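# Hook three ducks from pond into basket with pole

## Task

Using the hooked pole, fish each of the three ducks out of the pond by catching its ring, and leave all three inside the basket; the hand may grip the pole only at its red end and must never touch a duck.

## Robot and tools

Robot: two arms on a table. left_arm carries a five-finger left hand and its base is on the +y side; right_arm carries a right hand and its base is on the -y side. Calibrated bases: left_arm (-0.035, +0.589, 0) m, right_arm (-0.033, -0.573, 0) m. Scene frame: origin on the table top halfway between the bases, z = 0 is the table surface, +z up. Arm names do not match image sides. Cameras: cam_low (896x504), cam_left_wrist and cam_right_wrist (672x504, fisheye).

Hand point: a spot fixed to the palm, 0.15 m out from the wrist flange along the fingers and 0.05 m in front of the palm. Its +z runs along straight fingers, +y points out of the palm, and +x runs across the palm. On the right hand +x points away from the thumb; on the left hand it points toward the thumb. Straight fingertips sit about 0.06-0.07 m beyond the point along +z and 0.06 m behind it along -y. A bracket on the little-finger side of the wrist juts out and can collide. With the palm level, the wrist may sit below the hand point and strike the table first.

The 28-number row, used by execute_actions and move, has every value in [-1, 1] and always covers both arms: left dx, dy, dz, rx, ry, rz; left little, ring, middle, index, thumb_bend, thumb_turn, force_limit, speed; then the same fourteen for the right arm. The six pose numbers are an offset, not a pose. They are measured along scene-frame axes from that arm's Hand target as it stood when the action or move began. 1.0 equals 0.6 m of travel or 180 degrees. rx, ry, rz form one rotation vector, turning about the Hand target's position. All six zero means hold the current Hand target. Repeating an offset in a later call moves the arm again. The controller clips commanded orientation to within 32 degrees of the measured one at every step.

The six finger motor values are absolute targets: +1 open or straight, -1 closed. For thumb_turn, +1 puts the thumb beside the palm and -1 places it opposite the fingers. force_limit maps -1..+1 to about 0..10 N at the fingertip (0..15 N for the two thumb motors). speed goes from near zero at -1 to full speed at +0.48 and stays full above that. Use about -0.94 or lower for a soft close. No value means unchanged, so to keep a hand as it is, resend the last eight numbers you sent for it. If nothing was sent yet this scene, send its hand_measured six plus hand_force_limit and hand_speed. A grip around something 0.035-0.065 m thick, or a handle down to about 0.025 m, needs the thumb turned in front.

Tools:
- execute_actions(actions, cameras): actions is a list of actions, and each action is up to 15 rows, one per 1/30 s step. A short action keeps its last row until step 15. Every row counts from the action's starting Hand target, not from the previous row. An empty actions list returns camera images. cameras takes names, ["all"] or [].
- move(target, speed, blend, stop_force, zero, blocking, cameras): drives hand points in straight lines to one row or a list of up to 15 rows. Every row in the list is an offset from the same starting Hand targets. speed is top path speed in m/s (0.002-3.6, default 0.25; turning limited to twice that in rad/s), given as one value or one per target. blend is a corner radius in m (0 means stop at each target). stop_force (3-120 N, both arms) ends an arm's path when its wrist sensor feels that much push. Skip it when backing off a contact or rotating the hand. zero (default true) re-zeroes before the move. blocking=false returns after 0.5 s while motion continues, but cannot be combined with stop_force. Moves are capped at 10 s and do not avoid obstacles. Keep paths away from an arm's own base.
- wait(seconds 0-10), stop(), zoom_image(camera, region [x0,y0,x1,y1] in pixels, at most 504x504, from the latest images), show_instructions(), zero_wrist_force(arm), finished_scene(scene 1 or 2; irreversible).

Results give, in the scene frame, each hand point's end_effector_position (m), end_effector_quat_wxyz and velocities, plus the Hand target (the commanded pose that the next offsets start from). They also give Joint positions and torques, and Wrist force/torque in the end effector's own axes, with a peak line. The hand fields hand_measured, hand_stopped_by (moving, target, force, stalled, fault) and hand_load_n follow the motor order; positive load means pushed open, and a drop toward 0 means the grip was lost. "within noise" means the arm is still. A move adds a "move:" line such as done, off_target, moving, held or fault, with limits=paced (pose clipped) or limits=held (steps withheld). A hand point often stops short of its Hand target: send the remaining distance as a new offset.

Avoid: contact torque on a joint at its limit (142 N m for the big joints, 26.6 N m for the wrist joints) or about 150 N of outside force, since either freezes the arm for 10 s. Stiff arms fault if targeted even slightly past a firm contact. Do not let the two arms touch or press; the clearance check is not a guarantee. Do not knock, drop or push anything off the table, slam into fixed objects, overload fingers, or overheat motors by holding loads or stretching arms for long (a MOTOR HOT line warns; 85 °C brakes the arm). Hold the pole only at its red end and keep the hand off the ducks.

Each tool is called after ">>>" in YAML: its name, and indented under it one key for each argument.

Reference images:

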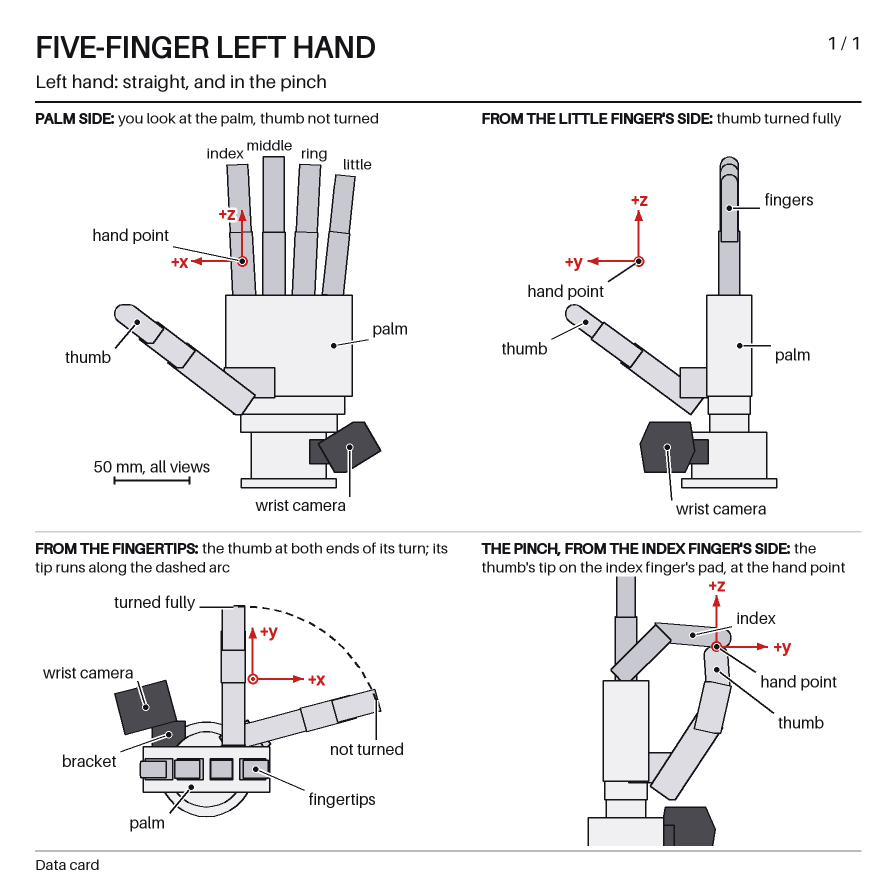

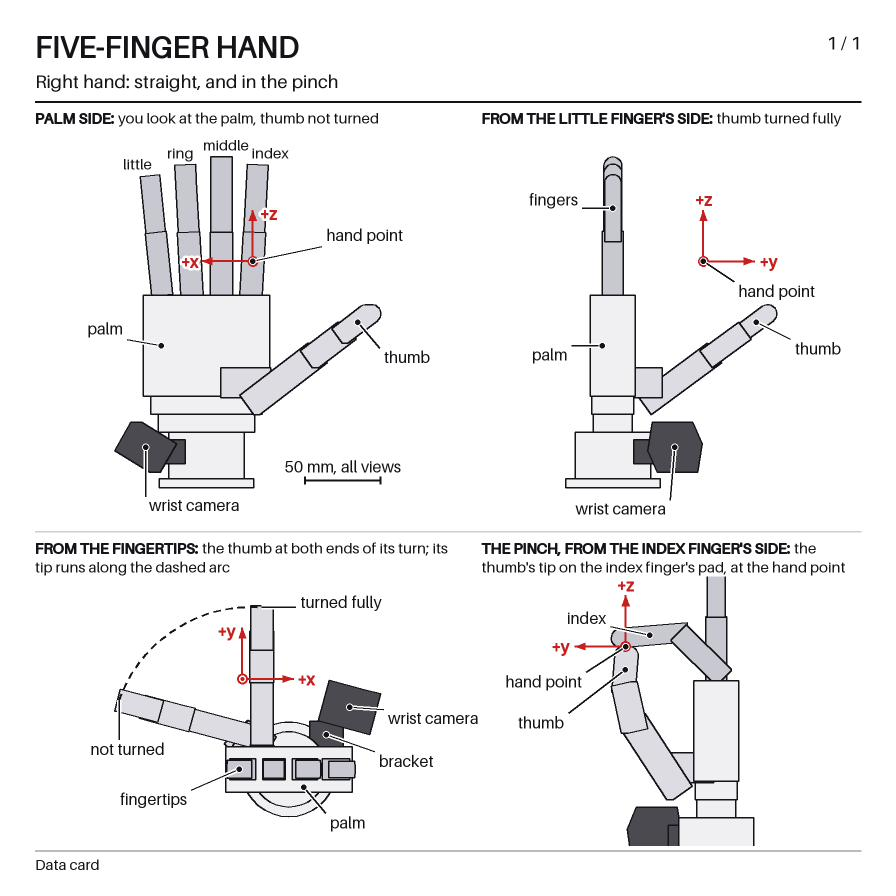

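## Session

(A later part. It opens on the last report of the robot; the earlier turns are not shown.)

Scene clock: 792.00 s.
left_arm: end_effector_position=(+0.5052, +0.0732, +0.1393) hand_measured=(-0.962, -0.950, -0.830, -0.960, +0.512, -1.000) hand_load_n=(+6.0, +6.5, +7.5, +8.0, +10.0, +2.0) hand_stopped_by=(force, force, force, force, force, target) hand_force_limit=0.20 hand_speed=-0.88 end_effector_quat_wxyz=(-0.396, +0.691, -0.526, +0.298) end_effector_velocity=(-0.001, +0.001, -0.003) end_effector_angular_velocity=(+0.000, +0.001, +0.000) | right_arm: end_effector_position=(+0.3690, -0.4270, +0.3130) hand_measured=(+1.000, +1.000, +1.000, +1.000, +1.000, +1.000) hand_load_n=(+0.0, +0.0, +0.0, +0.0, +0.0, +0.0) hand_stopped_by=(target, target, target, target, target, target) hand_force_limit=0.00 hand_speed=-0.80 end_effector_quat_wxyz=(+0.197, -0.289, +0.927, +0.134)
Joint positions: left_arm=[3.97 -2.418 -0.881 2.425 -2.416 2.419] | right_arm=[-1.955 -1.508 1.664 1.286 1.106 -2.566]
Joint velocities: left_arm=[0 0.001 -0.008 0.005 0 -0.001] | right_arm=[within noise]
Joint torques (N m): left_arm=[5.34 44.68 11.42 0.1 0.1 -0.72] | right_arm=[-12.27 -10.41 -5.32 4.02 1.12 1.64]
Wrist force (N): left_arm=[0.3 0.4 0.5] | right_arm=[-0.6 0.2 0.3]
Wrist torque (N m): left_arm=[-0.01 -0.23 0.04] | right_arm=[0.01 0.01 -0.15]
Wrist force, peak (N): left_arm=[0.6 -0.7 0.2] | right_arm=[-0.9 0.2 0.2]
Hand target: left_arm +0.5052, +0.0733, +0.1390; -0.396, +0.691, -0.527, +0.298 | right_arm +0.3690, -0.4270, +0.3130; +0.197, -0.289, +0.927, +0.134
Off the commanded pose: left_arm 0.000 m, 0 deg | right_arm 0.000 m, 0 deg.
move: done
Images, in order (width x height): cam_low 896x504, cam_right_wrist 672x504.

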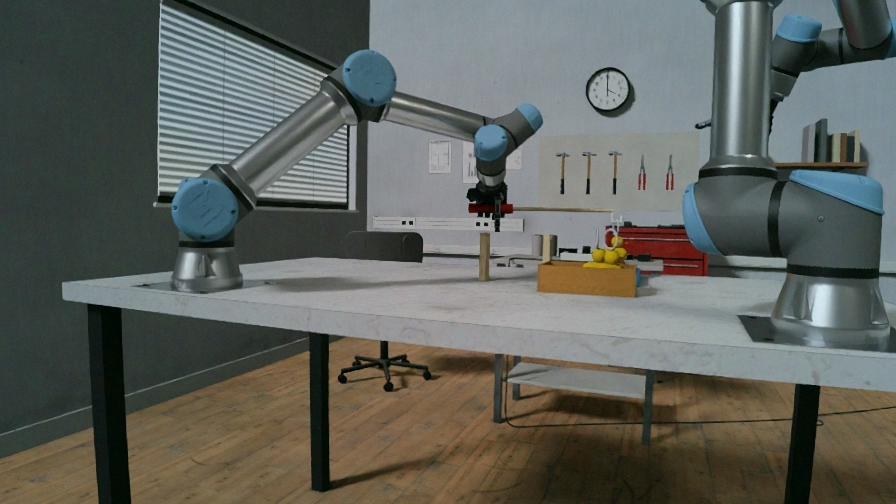

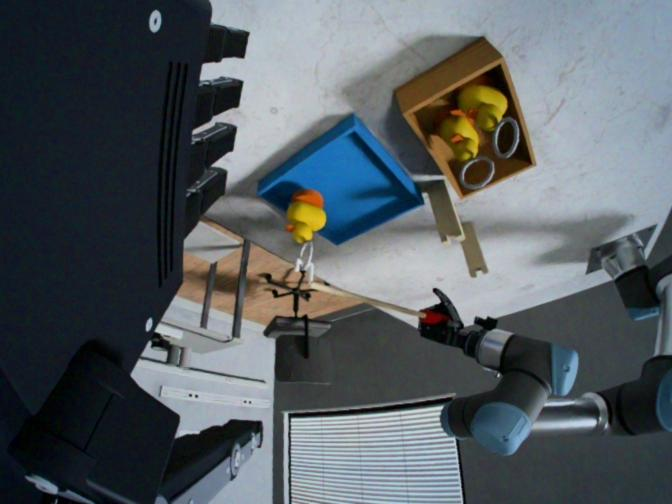

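>>> move:
  target:
    - [0,0,0.085,0,0,0,-1,-1,-0.98,-1,-0.98,-1,0.2,-0.88,0,0,0,0,0,0,1,1,1,1,1,1,0,-0.8]
    - [-0.1753,0.0778,0.2517,0,0,0,-1,-1,-0.98,-1,-0.98,-1,0.2,-0.88,0,0,0,0,0,0,1,1,1,1,1,1,0,-0.8]
    - [-0.342,0.1028,0.2517,0,0,0,-1,-1,-0.98,-1,-0.98,-1,0.2,-0.88,0,0,0,0,0,0,1,1,1,1,1,1,0,-0.8]
    - [-0.5083,0.1053,0.2183,0,0,0,-1,-1,-0.98,-1,-0.98,-1,0.2,-0.88,0,0,0,0,0,0,1,1,1,1,1,1,0,-0.8]
  speed: 0.09
  blend: [0.02, 0.03, 0.03, 0]
  cameras: ["cam_low","cam_right_wrist"]

>>> zoom_image:
  camera: "cam_right_wrist"
  region: [390, 60, 600, 290]

>>> zoom_image:
  camera: "cam_low"
  region: [520, 130, 680, 300]

Scene clock: 811.67 s.
left_arm: end_effector_position=(+0.2003, +0.1365, +0.2700) hand_measured=(-0.962, -0.950, -0.830, -0.960, +0.512, -1.000) hand_load_n=(+6.0, +6.5, +7.5, +7.5, +10.0, +1.5) hand_stopped_by=(force, force, force, force, force, target) hand_force_limit=0.20 hand_speed=-0.88 end_effector_quat_wxyz=(-0.396, +0.691, -0.527, +0.298) | right_arm: end_effector_position=(+0.3690, -0.4270, +0.3130) hand_measured=(+1.000, +1.000, +1.000, +1.000, +1.000, +1.000) hand_load_n=(+0.0, +0.0, +0.0, +0.0, +0.0, +0.0) hand_stopped_by=(target, target, target, target, target, target) hand_force_limit=0.00 hand_speed=-0.80 end_effector_quat_wxyz=(+0.197, -0.289, +0.927, +0.134)
Joint positions: left_arm=[3.566 -1.987 -1.368 1.973 -2.597 1.797] | right_arm=[-1.955 -1.508 1.664 1.286 1.106 -2.566]
Joint torques (N m): left_arm=[-6.41 24.27 28.84 -2.26 0.23 -1.63] | right_arm=[-12.05 -10.25 -5.37 4.08 1.05 1.65]
Wrist force (N): left_arm=[0.7 0.0 0.9] | right_arm=[-0.6 0.0 -0.2]
Wrist torque (N m): left_arm=[-0.07 -0.26 0.04] | right_arm=[0.00 0.02 -0.16]
Wrist force, peak (N): left_arm=[0.3 1.5 1.3] | right_arm=[-0.9 0.2 0.0]
Hand target: left_arm +0.2002, +0.1365, +0.2700; -0.396, +0.691, -0.527, +0.298 | right_arm +0.3690, -0.4270, +0.3130; +0.197, -0.289, +0.927, +0.134
Off the commanded pose: left_arm 0.000 m, 0 deg | right_arm 0.000 m, 0 deg.
move: done
Images, in order (width x height): cam_low 896x504, cam_right_wrist 672x504.

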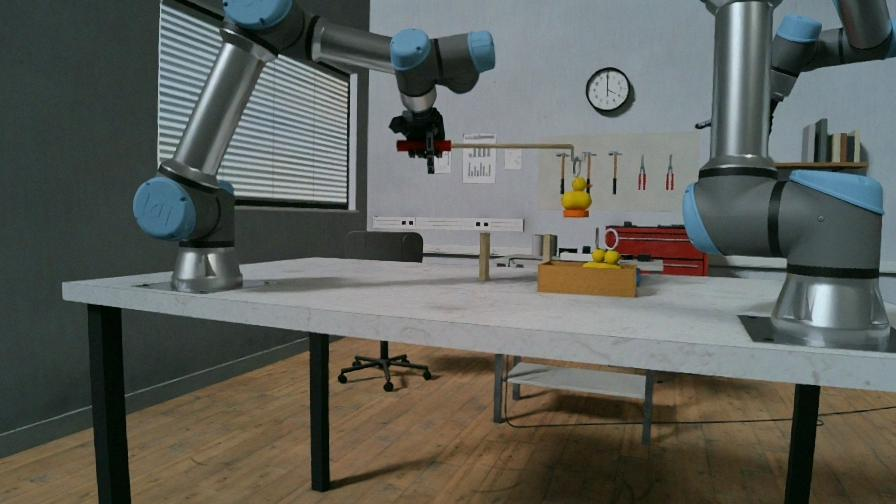

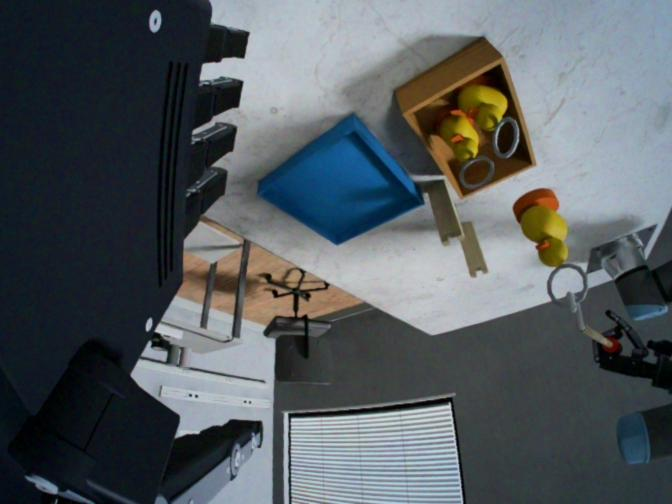

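Scaled by 2.191 from the camera's 672x504 image, which has a finer 960x720 frame.

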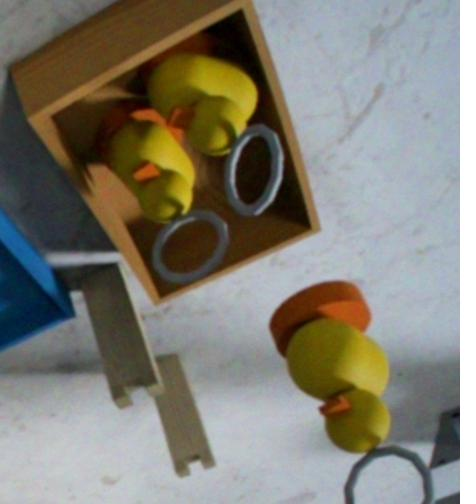

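Scaled by 2.965.

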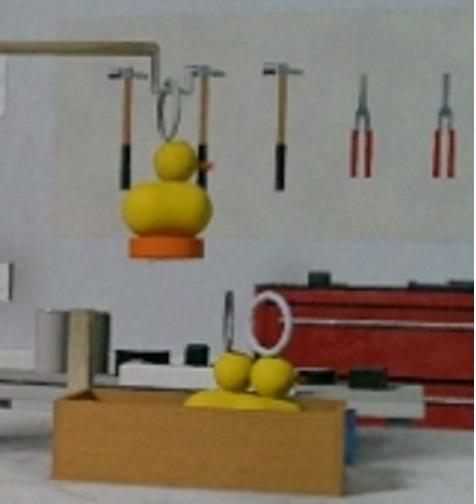

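>>> move:
  target: [0,0.0392,-0.1333,0,0,0,-1,-1,-0.98,-1,-0.98,-1,0.2,-0.88,0,0,0,0,0,0,1,1,1,1,1,1,0,-0.8]
  speed: 0.08
  cameras: ["cam_low","cam_right_wrist"]

>>> zoom_image:
  camera: "cam_right_wrist"
  region: [390, 30, 600, 260]

>>> zoom_image:
  camera: "cam_low"
  region: [520, 170, 660, 310]

Scene clock: 835.20 s.
left_arm: end_effector_position=(+0.2002, +0.1600, +0.1899) hand_measured=(-0.962, -0.950, -0.830, -0.960, +0.512, -1.000) hand_load_n=(+6.0, +6.5, +7.5, +8.0, +10.0, +1.5) hand_stopped_by=(force, force, force, force, force, target) hand_force_limit=0.20 hand_speed=-0.88 end_effector_quat_wxyz=(-0.396, +0.691, -0.527, +0.298) | right_arm: end_effector_position=(+0.3690, -0.4270, +0.3130) hand_measured=(+1.000, +1.000, +1.000, +1.000, +1.000, +1.000) hand_load_n=(+0.0, +0.0, +0.0, +0.0, +0.0, +0.0) hand_stopped_by=(target, target, target, target, target, target) hand_force_limit=0.00 hand_speed=-0.80 end_effector_quat_wxyz=(+0.197, -0.289, +0.927, +0.134)
Joint positions: left_arm=[3.586 -1.988 -1.574 2.212 -2.593 1.835] | right_arm=[-1.955 -1.508 1.664 1.286 1.106 -2.566]
Joint torques (N m): left_arm=[-6.94 48.62 23.66 -1.44 -0.35 -1.9] | right_arm=[-11.98 -10.1 -4.82 4.04 1.07 1.63]
Wrist force (N): left_arm=[0.1 0.3 1.0] | right_arm=[-0.6 0.0 0.1]
Wrist torque (N m): left_arm=[-0.05 -0.18 0.01] | right_arm=[-0.02 0.01 -0.16]
Wrist force, peak (N): left_arm=[-0.1 1.2 1.3] | right_arm=[-1.0 0.2 0.2]
Hand target: left_arm +0.2002, +0.1600, +0.1900; -0.396, +0.691, -0.527, +0.298 | right_arm +0.3690, -0.4270, +0.3130; +0.197, -0.289, +0.927, +0.134
Off the commanded pose: left_arm 0.000 m, 0 deg | right_arm 0.000 m, 0 deg.
move: done
Images, in order (width x height): cam_low 896x504, cam_right_wrist 672x504.

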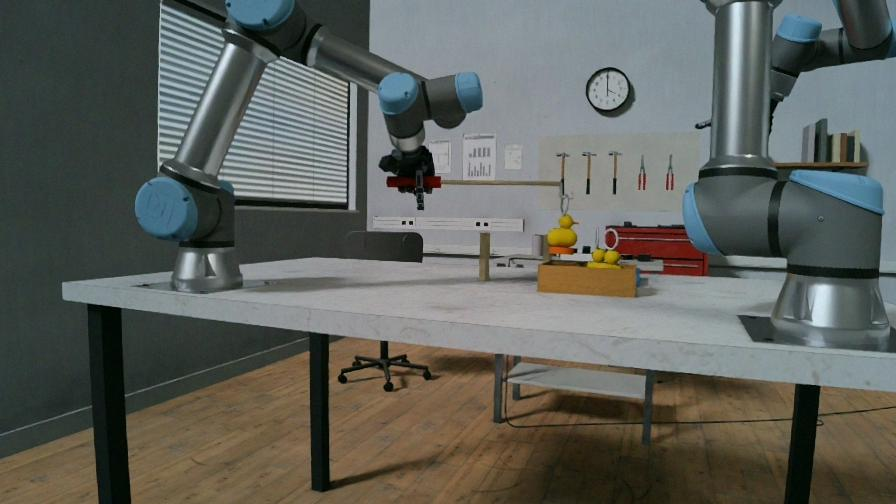

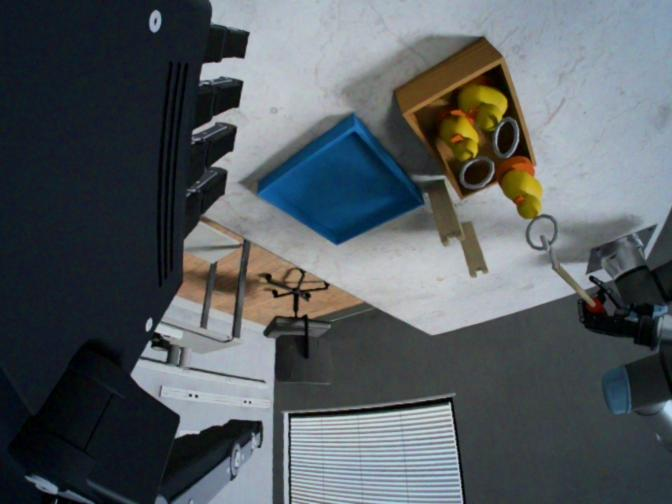

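Scaled by 2.191 from the camera's 672x504 image, which has a finer 960x720 frame.

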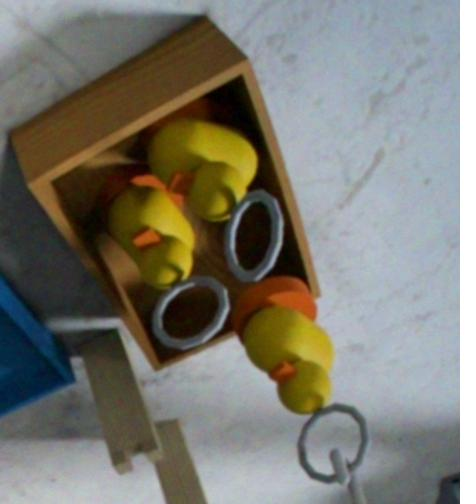

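Scaled by 3.600.

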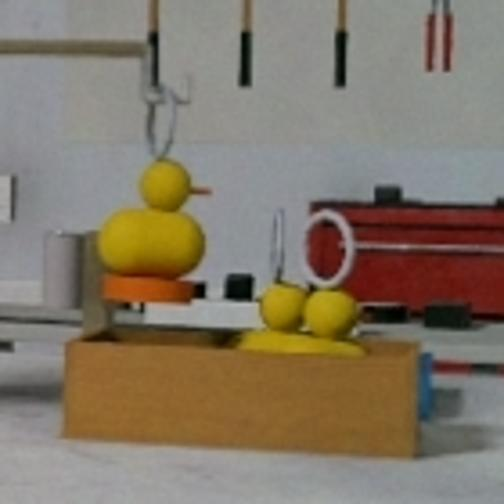

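>>> move:
  target:
    - [0.0117,-0.02,0,0,0,0,-1,-1,-0.98,-1,-0.98,-1,0.2,-0.88,0,0,0,0,0,0,1,1,1,1,1,1,0,-0.8]
    - [0.0117,-0.02,-0.09,0,0,0,-1,-1,-0.98,-1,-0.98,-1,0.2,-0.88,0,0,0,0,0,0,1,1,1,1,1,1,0,-0.8]
  speed: 0.05
  blend: [0.005, 0]
  cameras: ["cam_low","cam_right_wrist"]

>>> zoom_image:
  camera: "cam_right_wrist"
  region: [390, 30, 570, 230]

>>> zoom_image:
  camera: "cam_low"
  region: [520, 190, 660, 310]

Scene clock: 849.37 s.
left_arm: end_effector_position=(+0.2072, +0.1481, +0.1358) hand_measured=(-0.962, -0.950, -0.830, -0.960, +0.512, -1.000) hand_load_n=(+6.0, +6.5, +7.5, +8.0, +10.5, +2.0) hand_stopped_by=(force, force, force, force, force, target) hand_force_limit=0.20 hand_speed=-0.88 end_effector_quat_wxyz=(-0.396, +0.691, -0.527, +0.298) | right_arm: end_effector_position=(+0.3690, -0.4270, +0.3130) hand_measured=(+1.000, +1.000, +1.000, +1.000, +1.000, +1.000) hand_load_n=(+0.0, +0.0, +0.0, +0.0, +0.0, +0.0) hand_stopped_by=(target, target, target, target, target, target) hand_force_limit=0.00 hand_speed=-0.80 end_effector_quat_wxyz=(+0.197, -0.289, +0.927, +0.134)
Joint positions: left_arm=[3.59 -2.073 -1.597 2.326 -2.592 1.842] | right_arm=[-1.955 -1.508 1.664 1.286 1.106 -2.566]
Joint torques (N m): left_arm=[-7.64 51.55 30.31 -3.6 -0.91 1.13] | right_arm=[-11.98 -10.13 -5.06 4 0.99 1.67]
Wrist force (N): left_arm=[0.3 0.3 1.1] | right_arm=[-0.6 0.1 0.0]
Wrist torque (N m): left_arm=[-0.04 -0.21 0.02] | right_arm=[0.01 0.02 -0.15]
Wrist force, peak (N): left_arm=[0.0 0.9 1.2] | right_arm=[-0.9 0.1 0.0]
Hand target: left_arm +0.2072, +0.1480, +0.1360; -0.396, +0.691, -0.527, +0.298 | right_arm +0.3690, -0.4270, +0.3130; +0.197, -0.289, +0.927, +0.134
Off the commanded pose: left_arm 0.000 m, 0 deg | right_arm 0.000 m, 0 deg.
move: done
Images, in order (width x height): cam_low 896x504, cam_right_wrist 672x504.

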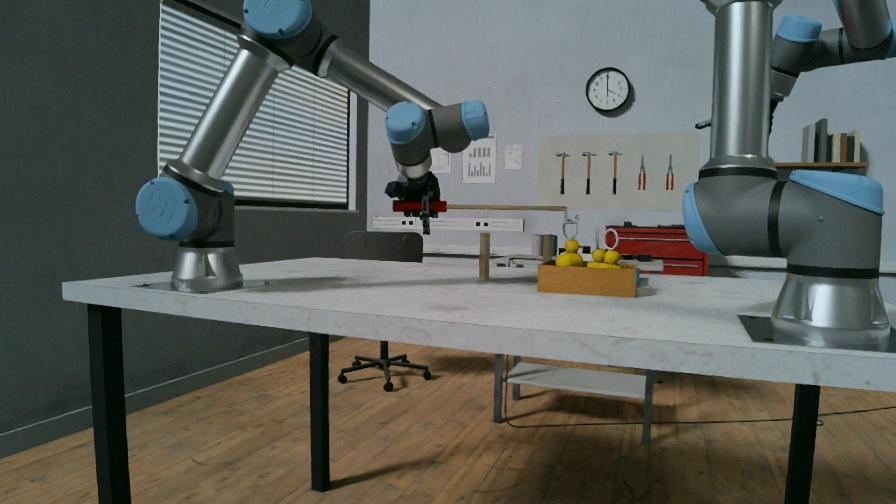

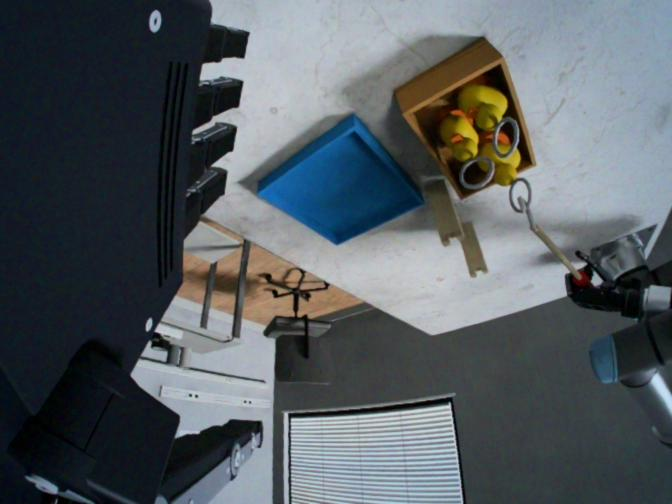

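Scaled by 2.520 from the camera's 672x504 image, which has a finer 960x720 frame.

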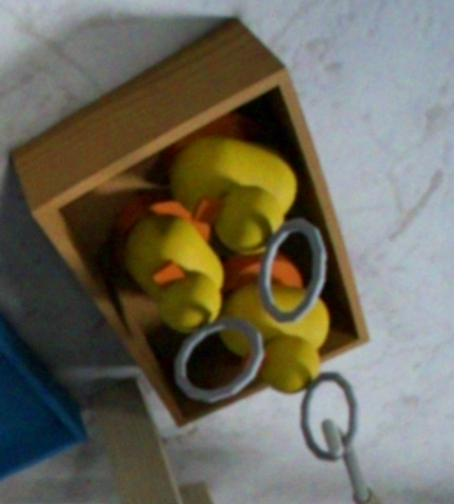

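Scaled by 3.600.

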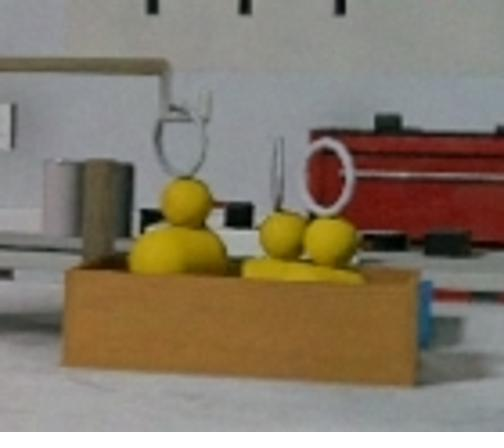

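>>> move:
  target: [0,0,-0.0583,0,0,0,-1,-1,-0.98,-1,-0.98,-1,0.2,-0.88,0,0,0,0,0,0,1,1,1,1,1,1,0,-0.8]
  speed: 0.02
  cameras: ["cam_low","cam_right_wrist"]

>>> zoom_image:
  camera: "cam_right_wrist"
  region: [470, 120, 550, 210]

>>> zoom_image:
  camera: "cam_low"
  region: [545, 205, 625, 275]

Scene clock: 855.30 s.
left_arm: end_effector_position=(+0.2072, +0.1480, +0.1008) hand_measured=(-0.962, -0.950, -0.830, -0.960, +0.512, -1.000) hand_load_n=(+6.0, +6.5, +7.5, +7.0, +10.5, +1.5) hand_stopped_by=(force, force, force, force, force, target) hand_force_limit=0.20 hand_speed=-0.88 end_effector_quat_wxyz=(-0.396, +0.691, -0.527, +0.298) | right_arm: end_effector_position=(+0.3690, -0.4270, +0.3130) hand_measured=(+1.000, +1.000, +1.000, +1.000, +1.000, +1.000) hand_load_n=(+0.0, -0.5, +0.0, +0.0, +0.0, +0.0) hand_stopped_by=(target, target, target, target, target, target) hand_force_limit=0.00 hand_speed=-0.80 end_effector_quat_wxyz=(+0.197, -0.289, +0.927, +0.134)
Joint positions: left_arm=[3.59 -2.117 -1.63 2.403 -2.592 1.842] | right_arm=[-1.955 -1.508 1.664 1.286 1.106 -2.566]
Joint torques (N m): left_arm=[-5.56 48.54 19.38 -3.55 -2.03 -0.52] | right_arm=[-11.92 -10.23 -5.04 4.14 0.98 1.56]
Wrist force (N): left_arm=[0.2 -0.5 0.6] | right_arm=[-0.7 0.0 0.1]
Wrist torque (N m): left_arm=[-0.09 -0.08 -0.15] | right_arm=[-0.02 0.04 -0.16]
Wrist force, peak (N): left_arm=[0.3 0.3 1.2] | right_arm=[-0.7 0.3 0.2]
Hand target: left_arm +0.2072, +0.1480, +0.1010; -0.396, +0.691, -0.527, +0.298 | right_arm +0.3690, -0.4270, +0.3130; +0.197, -0.289, +0.927, +0.134
Off the commanded pose: left_arm 0.000 m, 0 deg | right_arm 0.000 m, 0 deg.
move: done
Images, in order (width x height): cam_low 896x504, cam_right_wrist 672x504.

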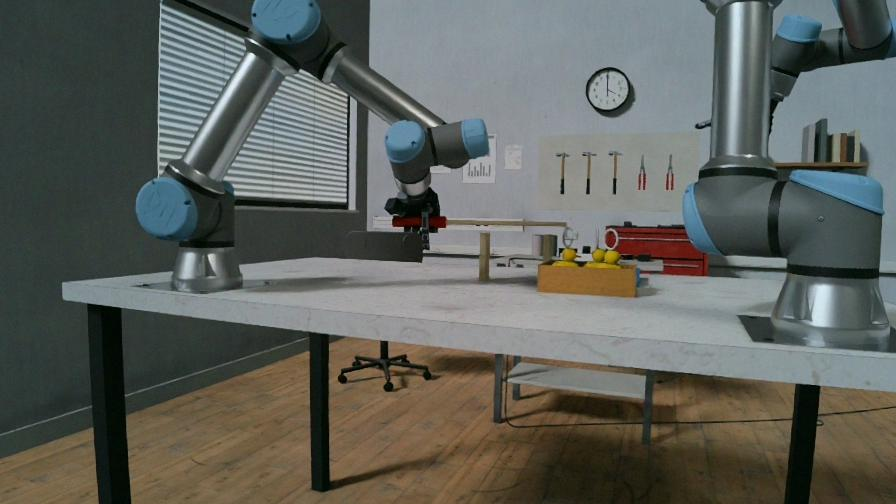

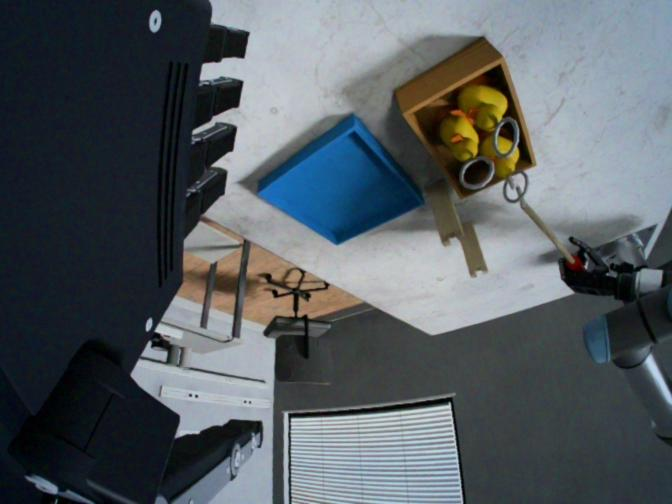

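Scaled by 5.600 from the camera's 672x504 image, which has a finer 960x720 frame.

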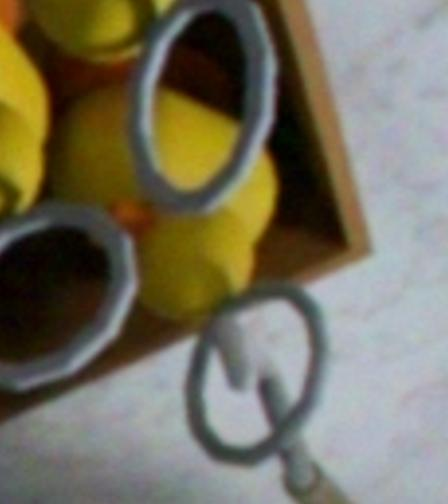

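Scaled by 6.300.

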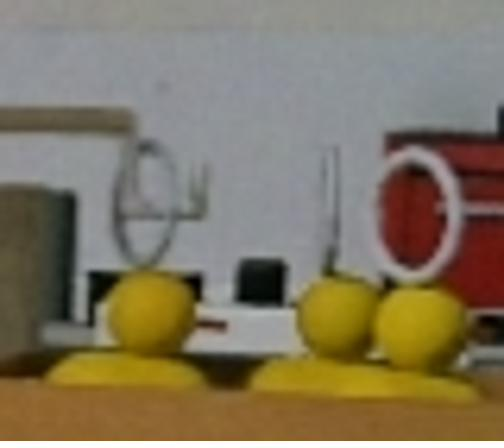

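>>> move:
  target:
    - [-0.003,0.0113,0,0,0,0,-1,-1,-0.98,-1,-0.98,-1,0.2,-0.88,0,0,0,0,0,0,1,1,1,1,1,1,0,-0.8]
    - [-0.003,0.0113,-0.0083,0,0,0,-1,-1,-0.98,-1,-0.98,-1,0.2,-0.88,0,0,0,0,0,0,1,1,1,1,1,1,0,-0.8]
  speed: 0.03
  cameras: ["cam_low","cam_right_wrist"]

>>> zoom_image:
  camera: "cam_right_wrist"
  region: [470, 120, 550, 210]

>>> zoom_image:
  camera: "cam_low"
  region: [545, 205, 625, 275]

Scene clock: 865.07 s.
left_arm: end_effector_position=(+0.2054, +0.1549, +0.0958) hand_measured=(-0.962, -0.950, -0.830, -0.960, +0.512, -1.000) hand_load_n=(+6.0, +6.5, +7.5, +7.0, +10.5, +2.0) hand_stopped_by=(force, force, force, force, force, target) hand_force_limit=0.20 hand_speed=-0.88 end_effector_quat_wxyz=(-0.396, +0.691, -0.527, +0.298) end_effector_velocity=(+0.000, +0.002, +0.001) end_effector_angular_velocity=(+0.004, +0.002, +0.002) | right_arm: end_effector_position=(+0.3690, -0.4270, +0.3130) hand_measured=(+1.000, +1.000, +1.000, +1.000, +1.000, +1.000) hand_load_n=(+0.0, +0.0, +0.0, +0.0, +0.0, +0.0) hand_stopped_by=(target, target, target, target, target, target) hand_force_limit=0.00 hand_speed=-0.80 end_effector_quat_wxyz=(+0.197, -0.289, +0.927, +0.134)
Joint positions: left_arm=[3.592 -2.109 -1.658 2.427 -2.591 1.847] | right_arm=[-1.955 -1.508 1.664 1.286 1.106 -2.566]
Joint velocities: left_arm=[0.002 0.002 -0.002 -0.005 0 0] | right_arm=[within noise]
Joint torques (N m): left_arm=[-2.02 49.73 25.92 -3.56 0.18 -1.5] | right_arm=[-12.34 -10.16 -5.05 4.04 1.11 1.6]
Wrist force (N): left_arm=[0.2 -0.5 0.4] | right_arm=[-0.6 0.1 0.1]
Wrist torque (N m): left_arm=[-0.08 -0.08 -0.15] | right_arm=[0.00 0.01 -0.15]
Wrist force, peak (N): left_arm=[0.2 -0.2 1.0] | right_arm=[-0.9 0.1 0.3]
Hand target: left_arm +0.2054, +0.1548, +0.0960; -0.396, +0.691, -0.527, +0.298 | right_arm +0.3690, -0.4270, +0.3130; +0.197, -0.289, +0.927, +0.134
Off the commanded pose: left_arm 0.000 m, 0 deg | right_arm 0.000 m, 0 deg.
move: done
Images, in order (width x height): cam_low 896x504, cam_right_wrist 672x504.

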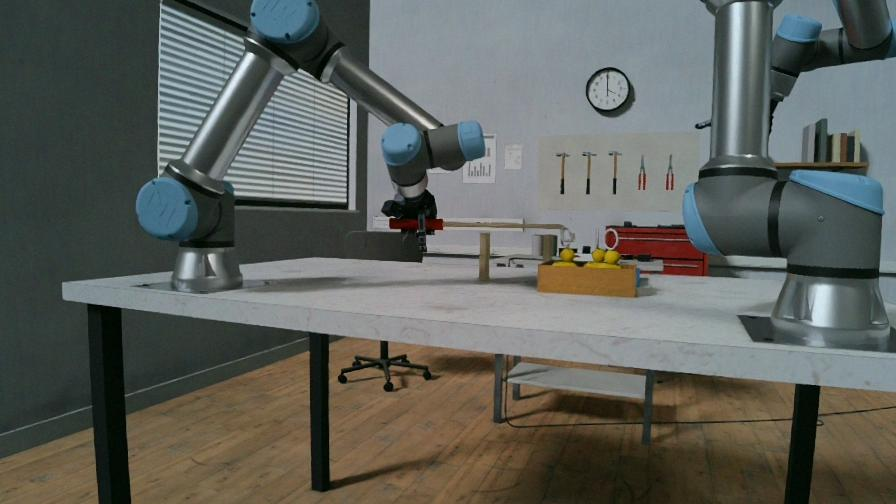

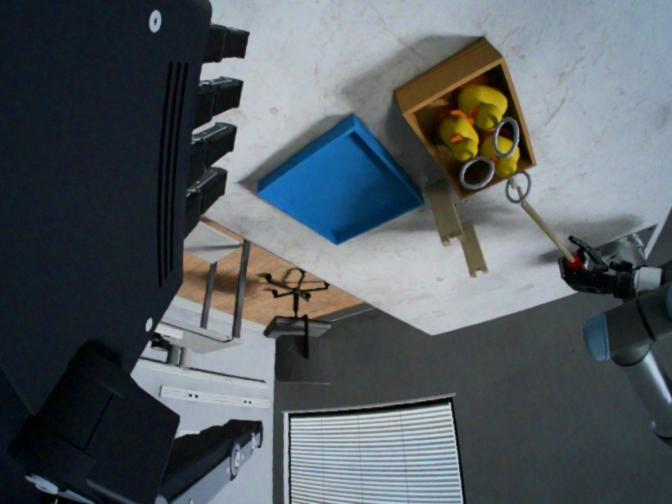

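Scaled by 5.600 from the camera's 672x504 image, which has a finer 960x720 frame.

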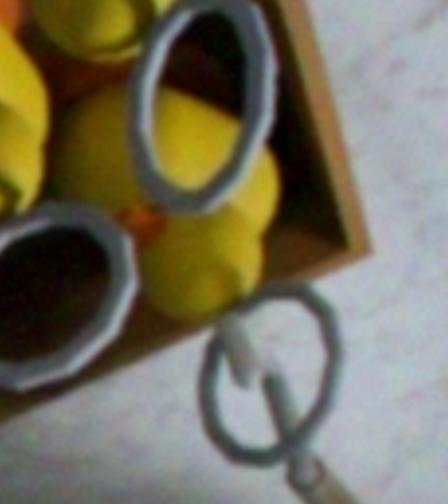

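Scaled by 6.300.

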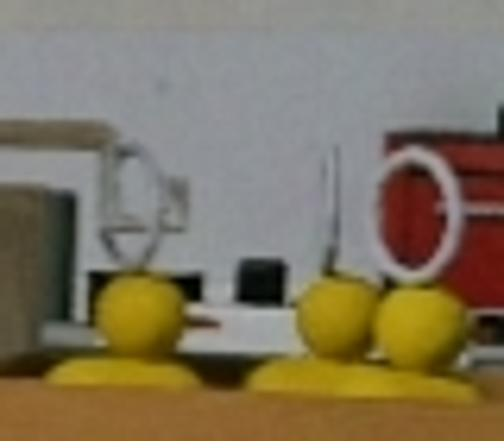

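>>> move:
  target: [-0.0078,0.029,0,0,0,0,-1,-1,-0.98,-1,-0.98,-1,0.2,-0.88,0,0,0,0,0,0,1,1,1,1,1,1,0,-0.8]
  speed: 0.03
  cameras: ["cam_low","cam_right_wrist"]

>>> zoom_image:
  camera: "cam_right_wrist"
  region: [470, 120, 550, 210]

>>> zoom_image:
  camera: "cam_low"
  region: [545, 205, 625, 275]

Scene clock: 894.40 s.
left_arm: end_effector_position=(+0.2008, +0.1722, +0.0961) hand_measured=(-0.962, -0.950, -0.830, -0.960, +0.512, -1.000) hand_load_n=(+6.5, +6.5, +7.5, +7.0, +10.0, +1.5) hand_stopped_by=(force, force, force, force, force, target) hand_force_limit=0.20 hand_speed=-0.88 end_effector_quat_wxyz=(-0.396, +0.691, -0.527, +0.298) | right_arm: end_effector_position=(+0.3690, -0.4270, +0.3130) hand_measured=(+1.000, +1.000, +1.000, +1.000, +1.000, +1.000) hand_load_n=(+0.0, +0.0, +0.0, +0.0, +0.0, +0.5) hand_stopped_by=(target, target, target, target, target, target) hand_force_limit=0.00 hand_speed=-0.80 end_effector_quat_wxyz=(+0.197, -0.289, +0.927, +0.134)
Joint positions: left_arm=[3.599 -2.071 -1.717 2.459 -2.59 1.859] | right_arm=[-1.955 -1.508 1.664 1.286 1.106 -2.566]
Joint torques (N m): left_arm=[-2.83 21.07 26.99 -3.53 0.21 -1.01] | right_arm=[-12.34 -10.17 -4.92 4 0.95 1.46]
Wrist force (N): left_arm=[0.5 -0.2 0.7] | right_arm=[-0.6 0.2 0.1]
Wrist torque (N m): left_arm=[-0.06 -0.13 -0.14] | right_arm=[0.02 0.01 -0.15]
Wrist force, peak (N): left_arm=[0.1 -0.7 0.8] | right_arm=[-1.0 0.0 0.2]
Hand target: left_arm +0.2008, +0.1722, +0.0960; -0.396, +0.691, -0.527, +0.298 | right_arm +0.3690, -0.4270, +0.3130; +0.197, -0.289, +0.927, +0.134
Off the commanded pose: left_arm 0.000 m, 0 deg | right_arm 0.000 m, 0 deg.
move: done
Images, in order (width x height): cam_low 896x504, cam_right_wrist 672x504.

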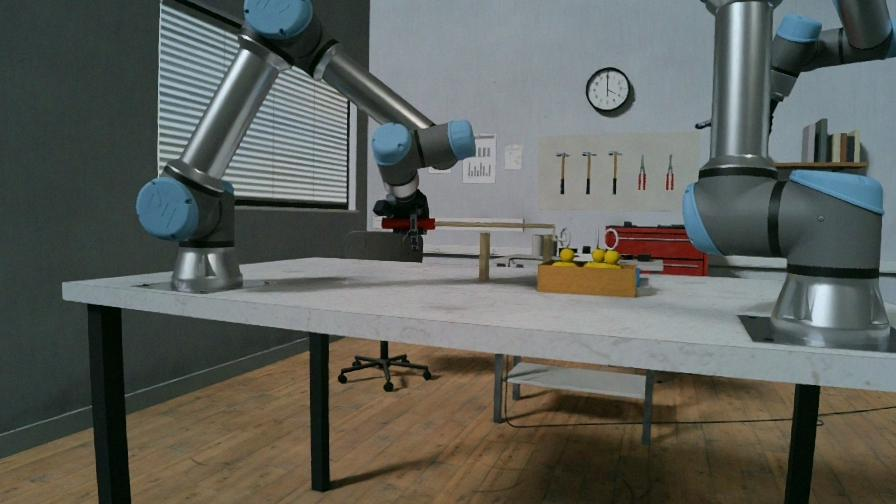

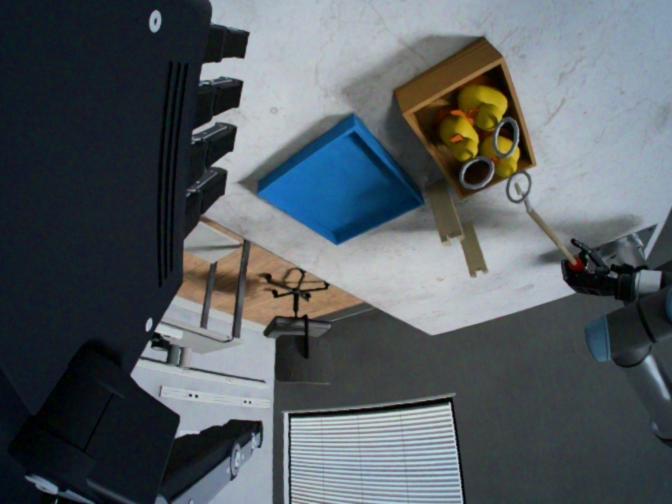

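Scaled by 5.600 from the camera's 672x504 image, which has a finer 960x720 frame.

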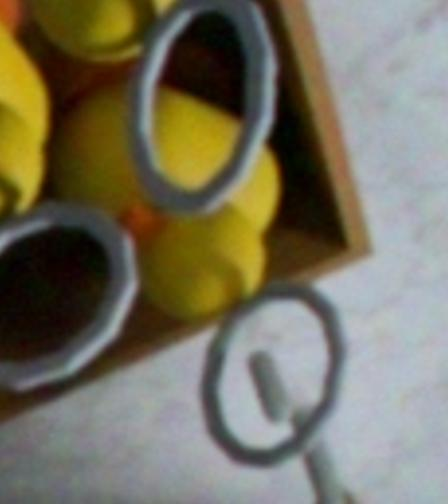

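Scaled by 6.300.

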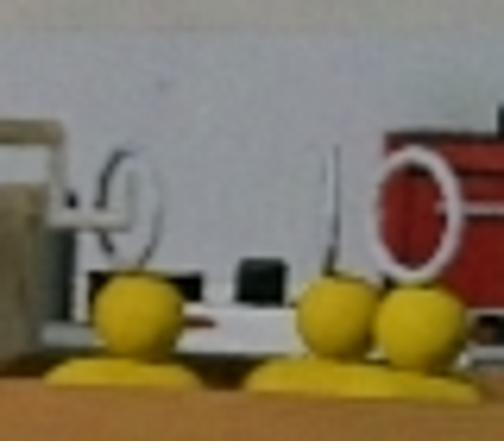

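>>> move:
  target: [-0.0216,0.0805,0,0,0,0,-1,-1,-0.98,-1,-0.98,-1,0.2,-0.88,0,0,0,0,0,0,1,1,1,1,1,1,0,-0.8]
  speed: 0.04
  cameras: ["cam_low","cam_right_wrist"]

>>> zoom_image:
  camera: "cam_right_wrist"
  region: [390, 30, 570, 230]

>>> zoom_image:
  camera: "cam_low"
  region: [520, 205, 660, 305]

Scene clock: 900.47 s.
left_arm: end_effector_position=(+0.1878, +0.2205, +0.0961) hand_measured=(-0.962, -0.950, -0.830, -0.960, +0.512, -1.000) hand_load_n=(+6.5, +6.5, +7.5, +7.5, +10.5, +1.5) hand_stopped_by=(force, force, force, force, force, target) hand_force_limit=0.20 hand_speed=-0.88 end_effector_quat_wxyz=(-0.396, +0.691, -0.527, +0.298) | right_arm: end_effector_position=(+0.3690, -0.4270, +0.3130) hand_measured=(+1.000, +1.000, +1.000, +1.000, +1.000, +1.000) hand_load_n=(+0.0, +0.0, +0.0, +0.0, +0.0, +0.0) hand_stopped_by=(target, target, target, target, target, target) hand_force_limit=0.00 hand_speed=-0.80 end_effector_quat_wxyz=(+0.197, -0.289, +0.927, +0.134)
Joint positions: left_arm=[3.62 -1.966 -1.874 2.545 -2.584 1.898] | right_arm=[-1.955 -1.508 1.664 1.286 1.106 -2.566]
Joint torques (N m): left_arm=[-6.85 16.25 26.68 -3.72 -0.05 -1.5] | right_arm=[-12.08 -10.23 -5.68 4.02 0.95 1.65]
Wrist force (N): left_arm=[0.5 -0.5 0.8] | right_arm=[-0.5 0.2 0.2]
Wrist torque (N m): left_arm=[-0.10 -0.13 -0.15] | right_arm=[0.01 0.00 -0.14]
Wrist force, peak (N): left_arm=[0.8 -0.6 0.7] | right_arm=[-0.8 0.1 0.1]
Hand target: left_arm +0.1878, +0.2205, +0.0960; -0.396, +0.691, -0.527, +0.298 | right_arm +0.3690, -0.4270, +0.3130; +0.197, -0.289, +0.927, +0.134
Off the commanded pose: left_arm 0.000 m, 0 deg | right_arm 0.000 m, 0 deg.
move: done
Images, in order (width x height): cam_low 896x504, cam_right_wrist 672x504.

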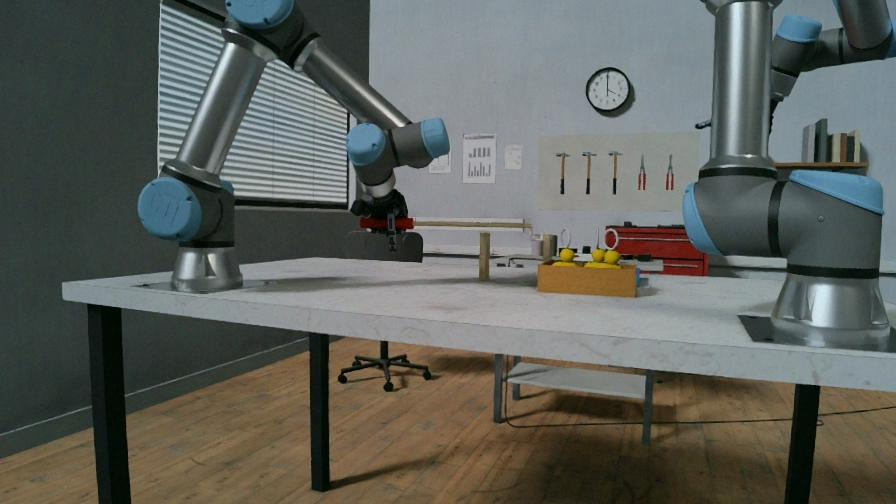

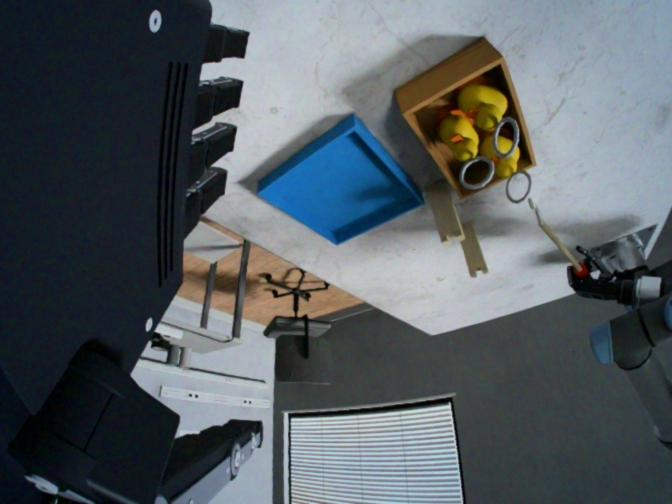

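Scaled by 2.520 from the camera's 672x504 image, which has a finer 960x720 frame.

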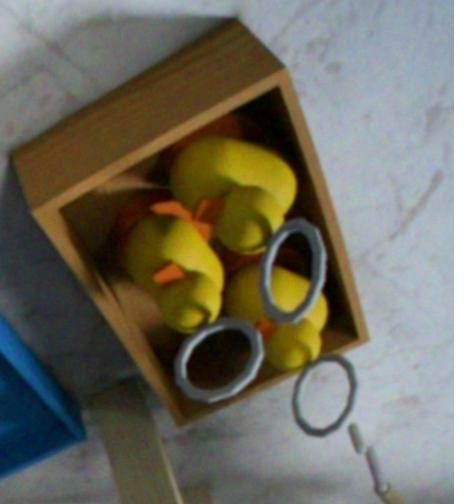

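Scaled by 3.600.

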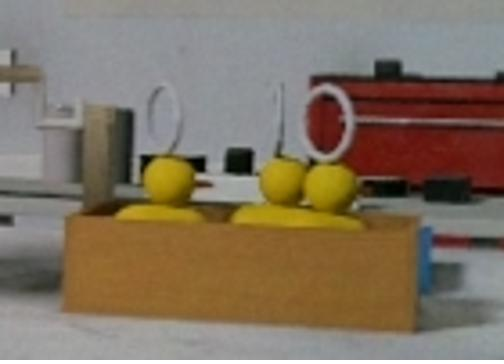

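>>> move:
  target: [-0.02,0.1333,0.0333,0,0,0,-1,-1,-0.98,-1,-0.98,-1,0.2,-0.88,0,0,0,0,0,0,1,1,1,1,1,1,0,-0.8]
  speed: 0.12
  cameras: ["cam_low","cam_right_wrist"]

Scene clock: 906.27 s.
left_arm: end_effector_position=(+0.1758, +0.3004, +0.1160) hand_measured=(-0.962, -0.950, -0.830, -0.960, +0.512, -1.000) hand_load_n=(+6.5, +6.5, +7.5, +7.5, +10.5, +2.0) hand_stopped_by=(force, force, force, force, force, target) hand_force_limit=0.20 hand_speed=-0.88 end_effector_quat_wxyz=(-0.396, +0.691, -0.527, +0.298) | right_arm: end_effector_position=(+0.3690, -0.4270, +0.3130) hand_measured=(+1.000, +1.000, +1.000, +1.000, +1.000, +1.000) hand_load_n=(+0.0, +0.0, +0.0, +0.0, +0.0, +0.0) hand_stopped_by=(target, target, target, target, target, target) hand_force_limit=0.00 hand_speed=-0.80 end_effector_quat_wxyz=(+0.197, -0.289, +0.927, +0.134)
Joint positions: left_arm=[3.702 -1.734 -2.093 2.651 -2.557 2.041] | right_arm=[-1.955 -1.508 1.664 1.286 1.106 -2.566]
Joint torques (N m): left_arm=[-1.59 30.62 9.61 -2.76 -3.04 0.2] | right_arm=[-12.16 -10.17 -5.36 4.13 1.03 1.59]
Wrist force (N): left_arm=[0.1 -0.7 0.8] | right_arm=[-0.4 0.0 -0.1]
Wrist torque (N m): left_arm=[-0.13 -0.07 -0.09] | right_arm=[0.00 -0.01 -0.14]
Wrist force, peak (N): left_arm=[1.6 -0.5 0.5] | right_arm=[-0.9 0.0 0.1]
Hand target: left_arm +0.1758, +0.3005, +0.1160; -0.396, +0.691, -0.527, +0.298 | right_arm +0.3690, -0.4270, +0.3130; +0.197, -0.289, +0.927, +0.134
Off the commanded pose: left_arm 0.000 m, 0 deg | right_arm 0.000 m, 0 deg.
move: done
Images, in order (width x height): cam_low 896x504, cam_right_wrist 672x504.

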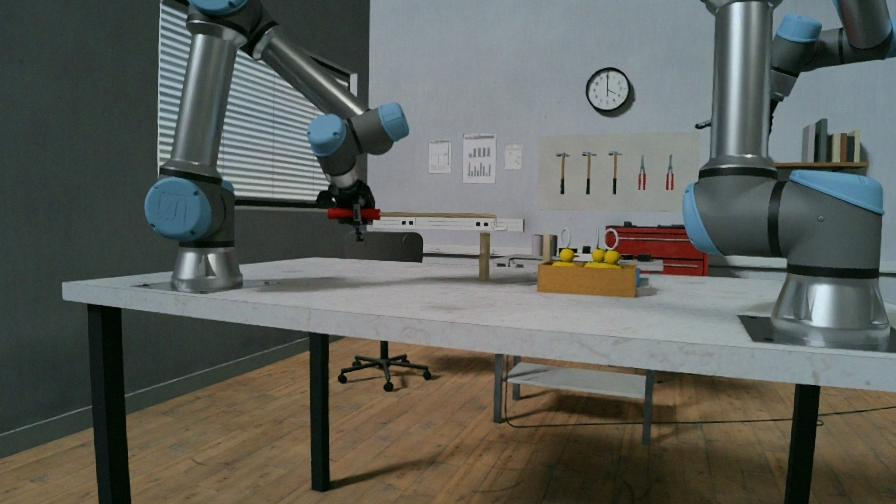

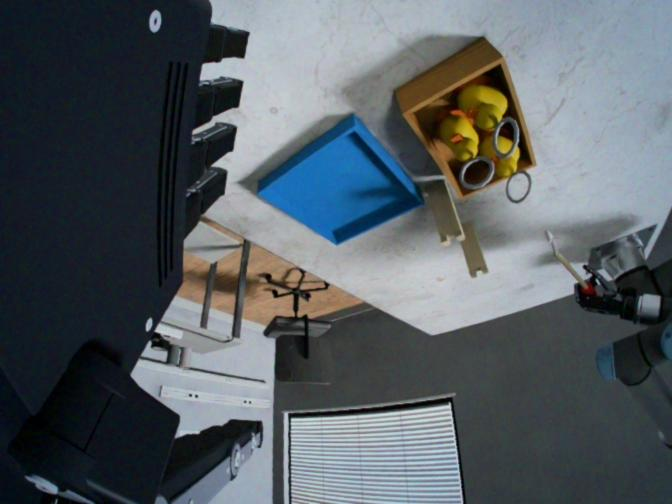

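>>> finished_scene:
  scene: 2

The scene is finished: the task was done.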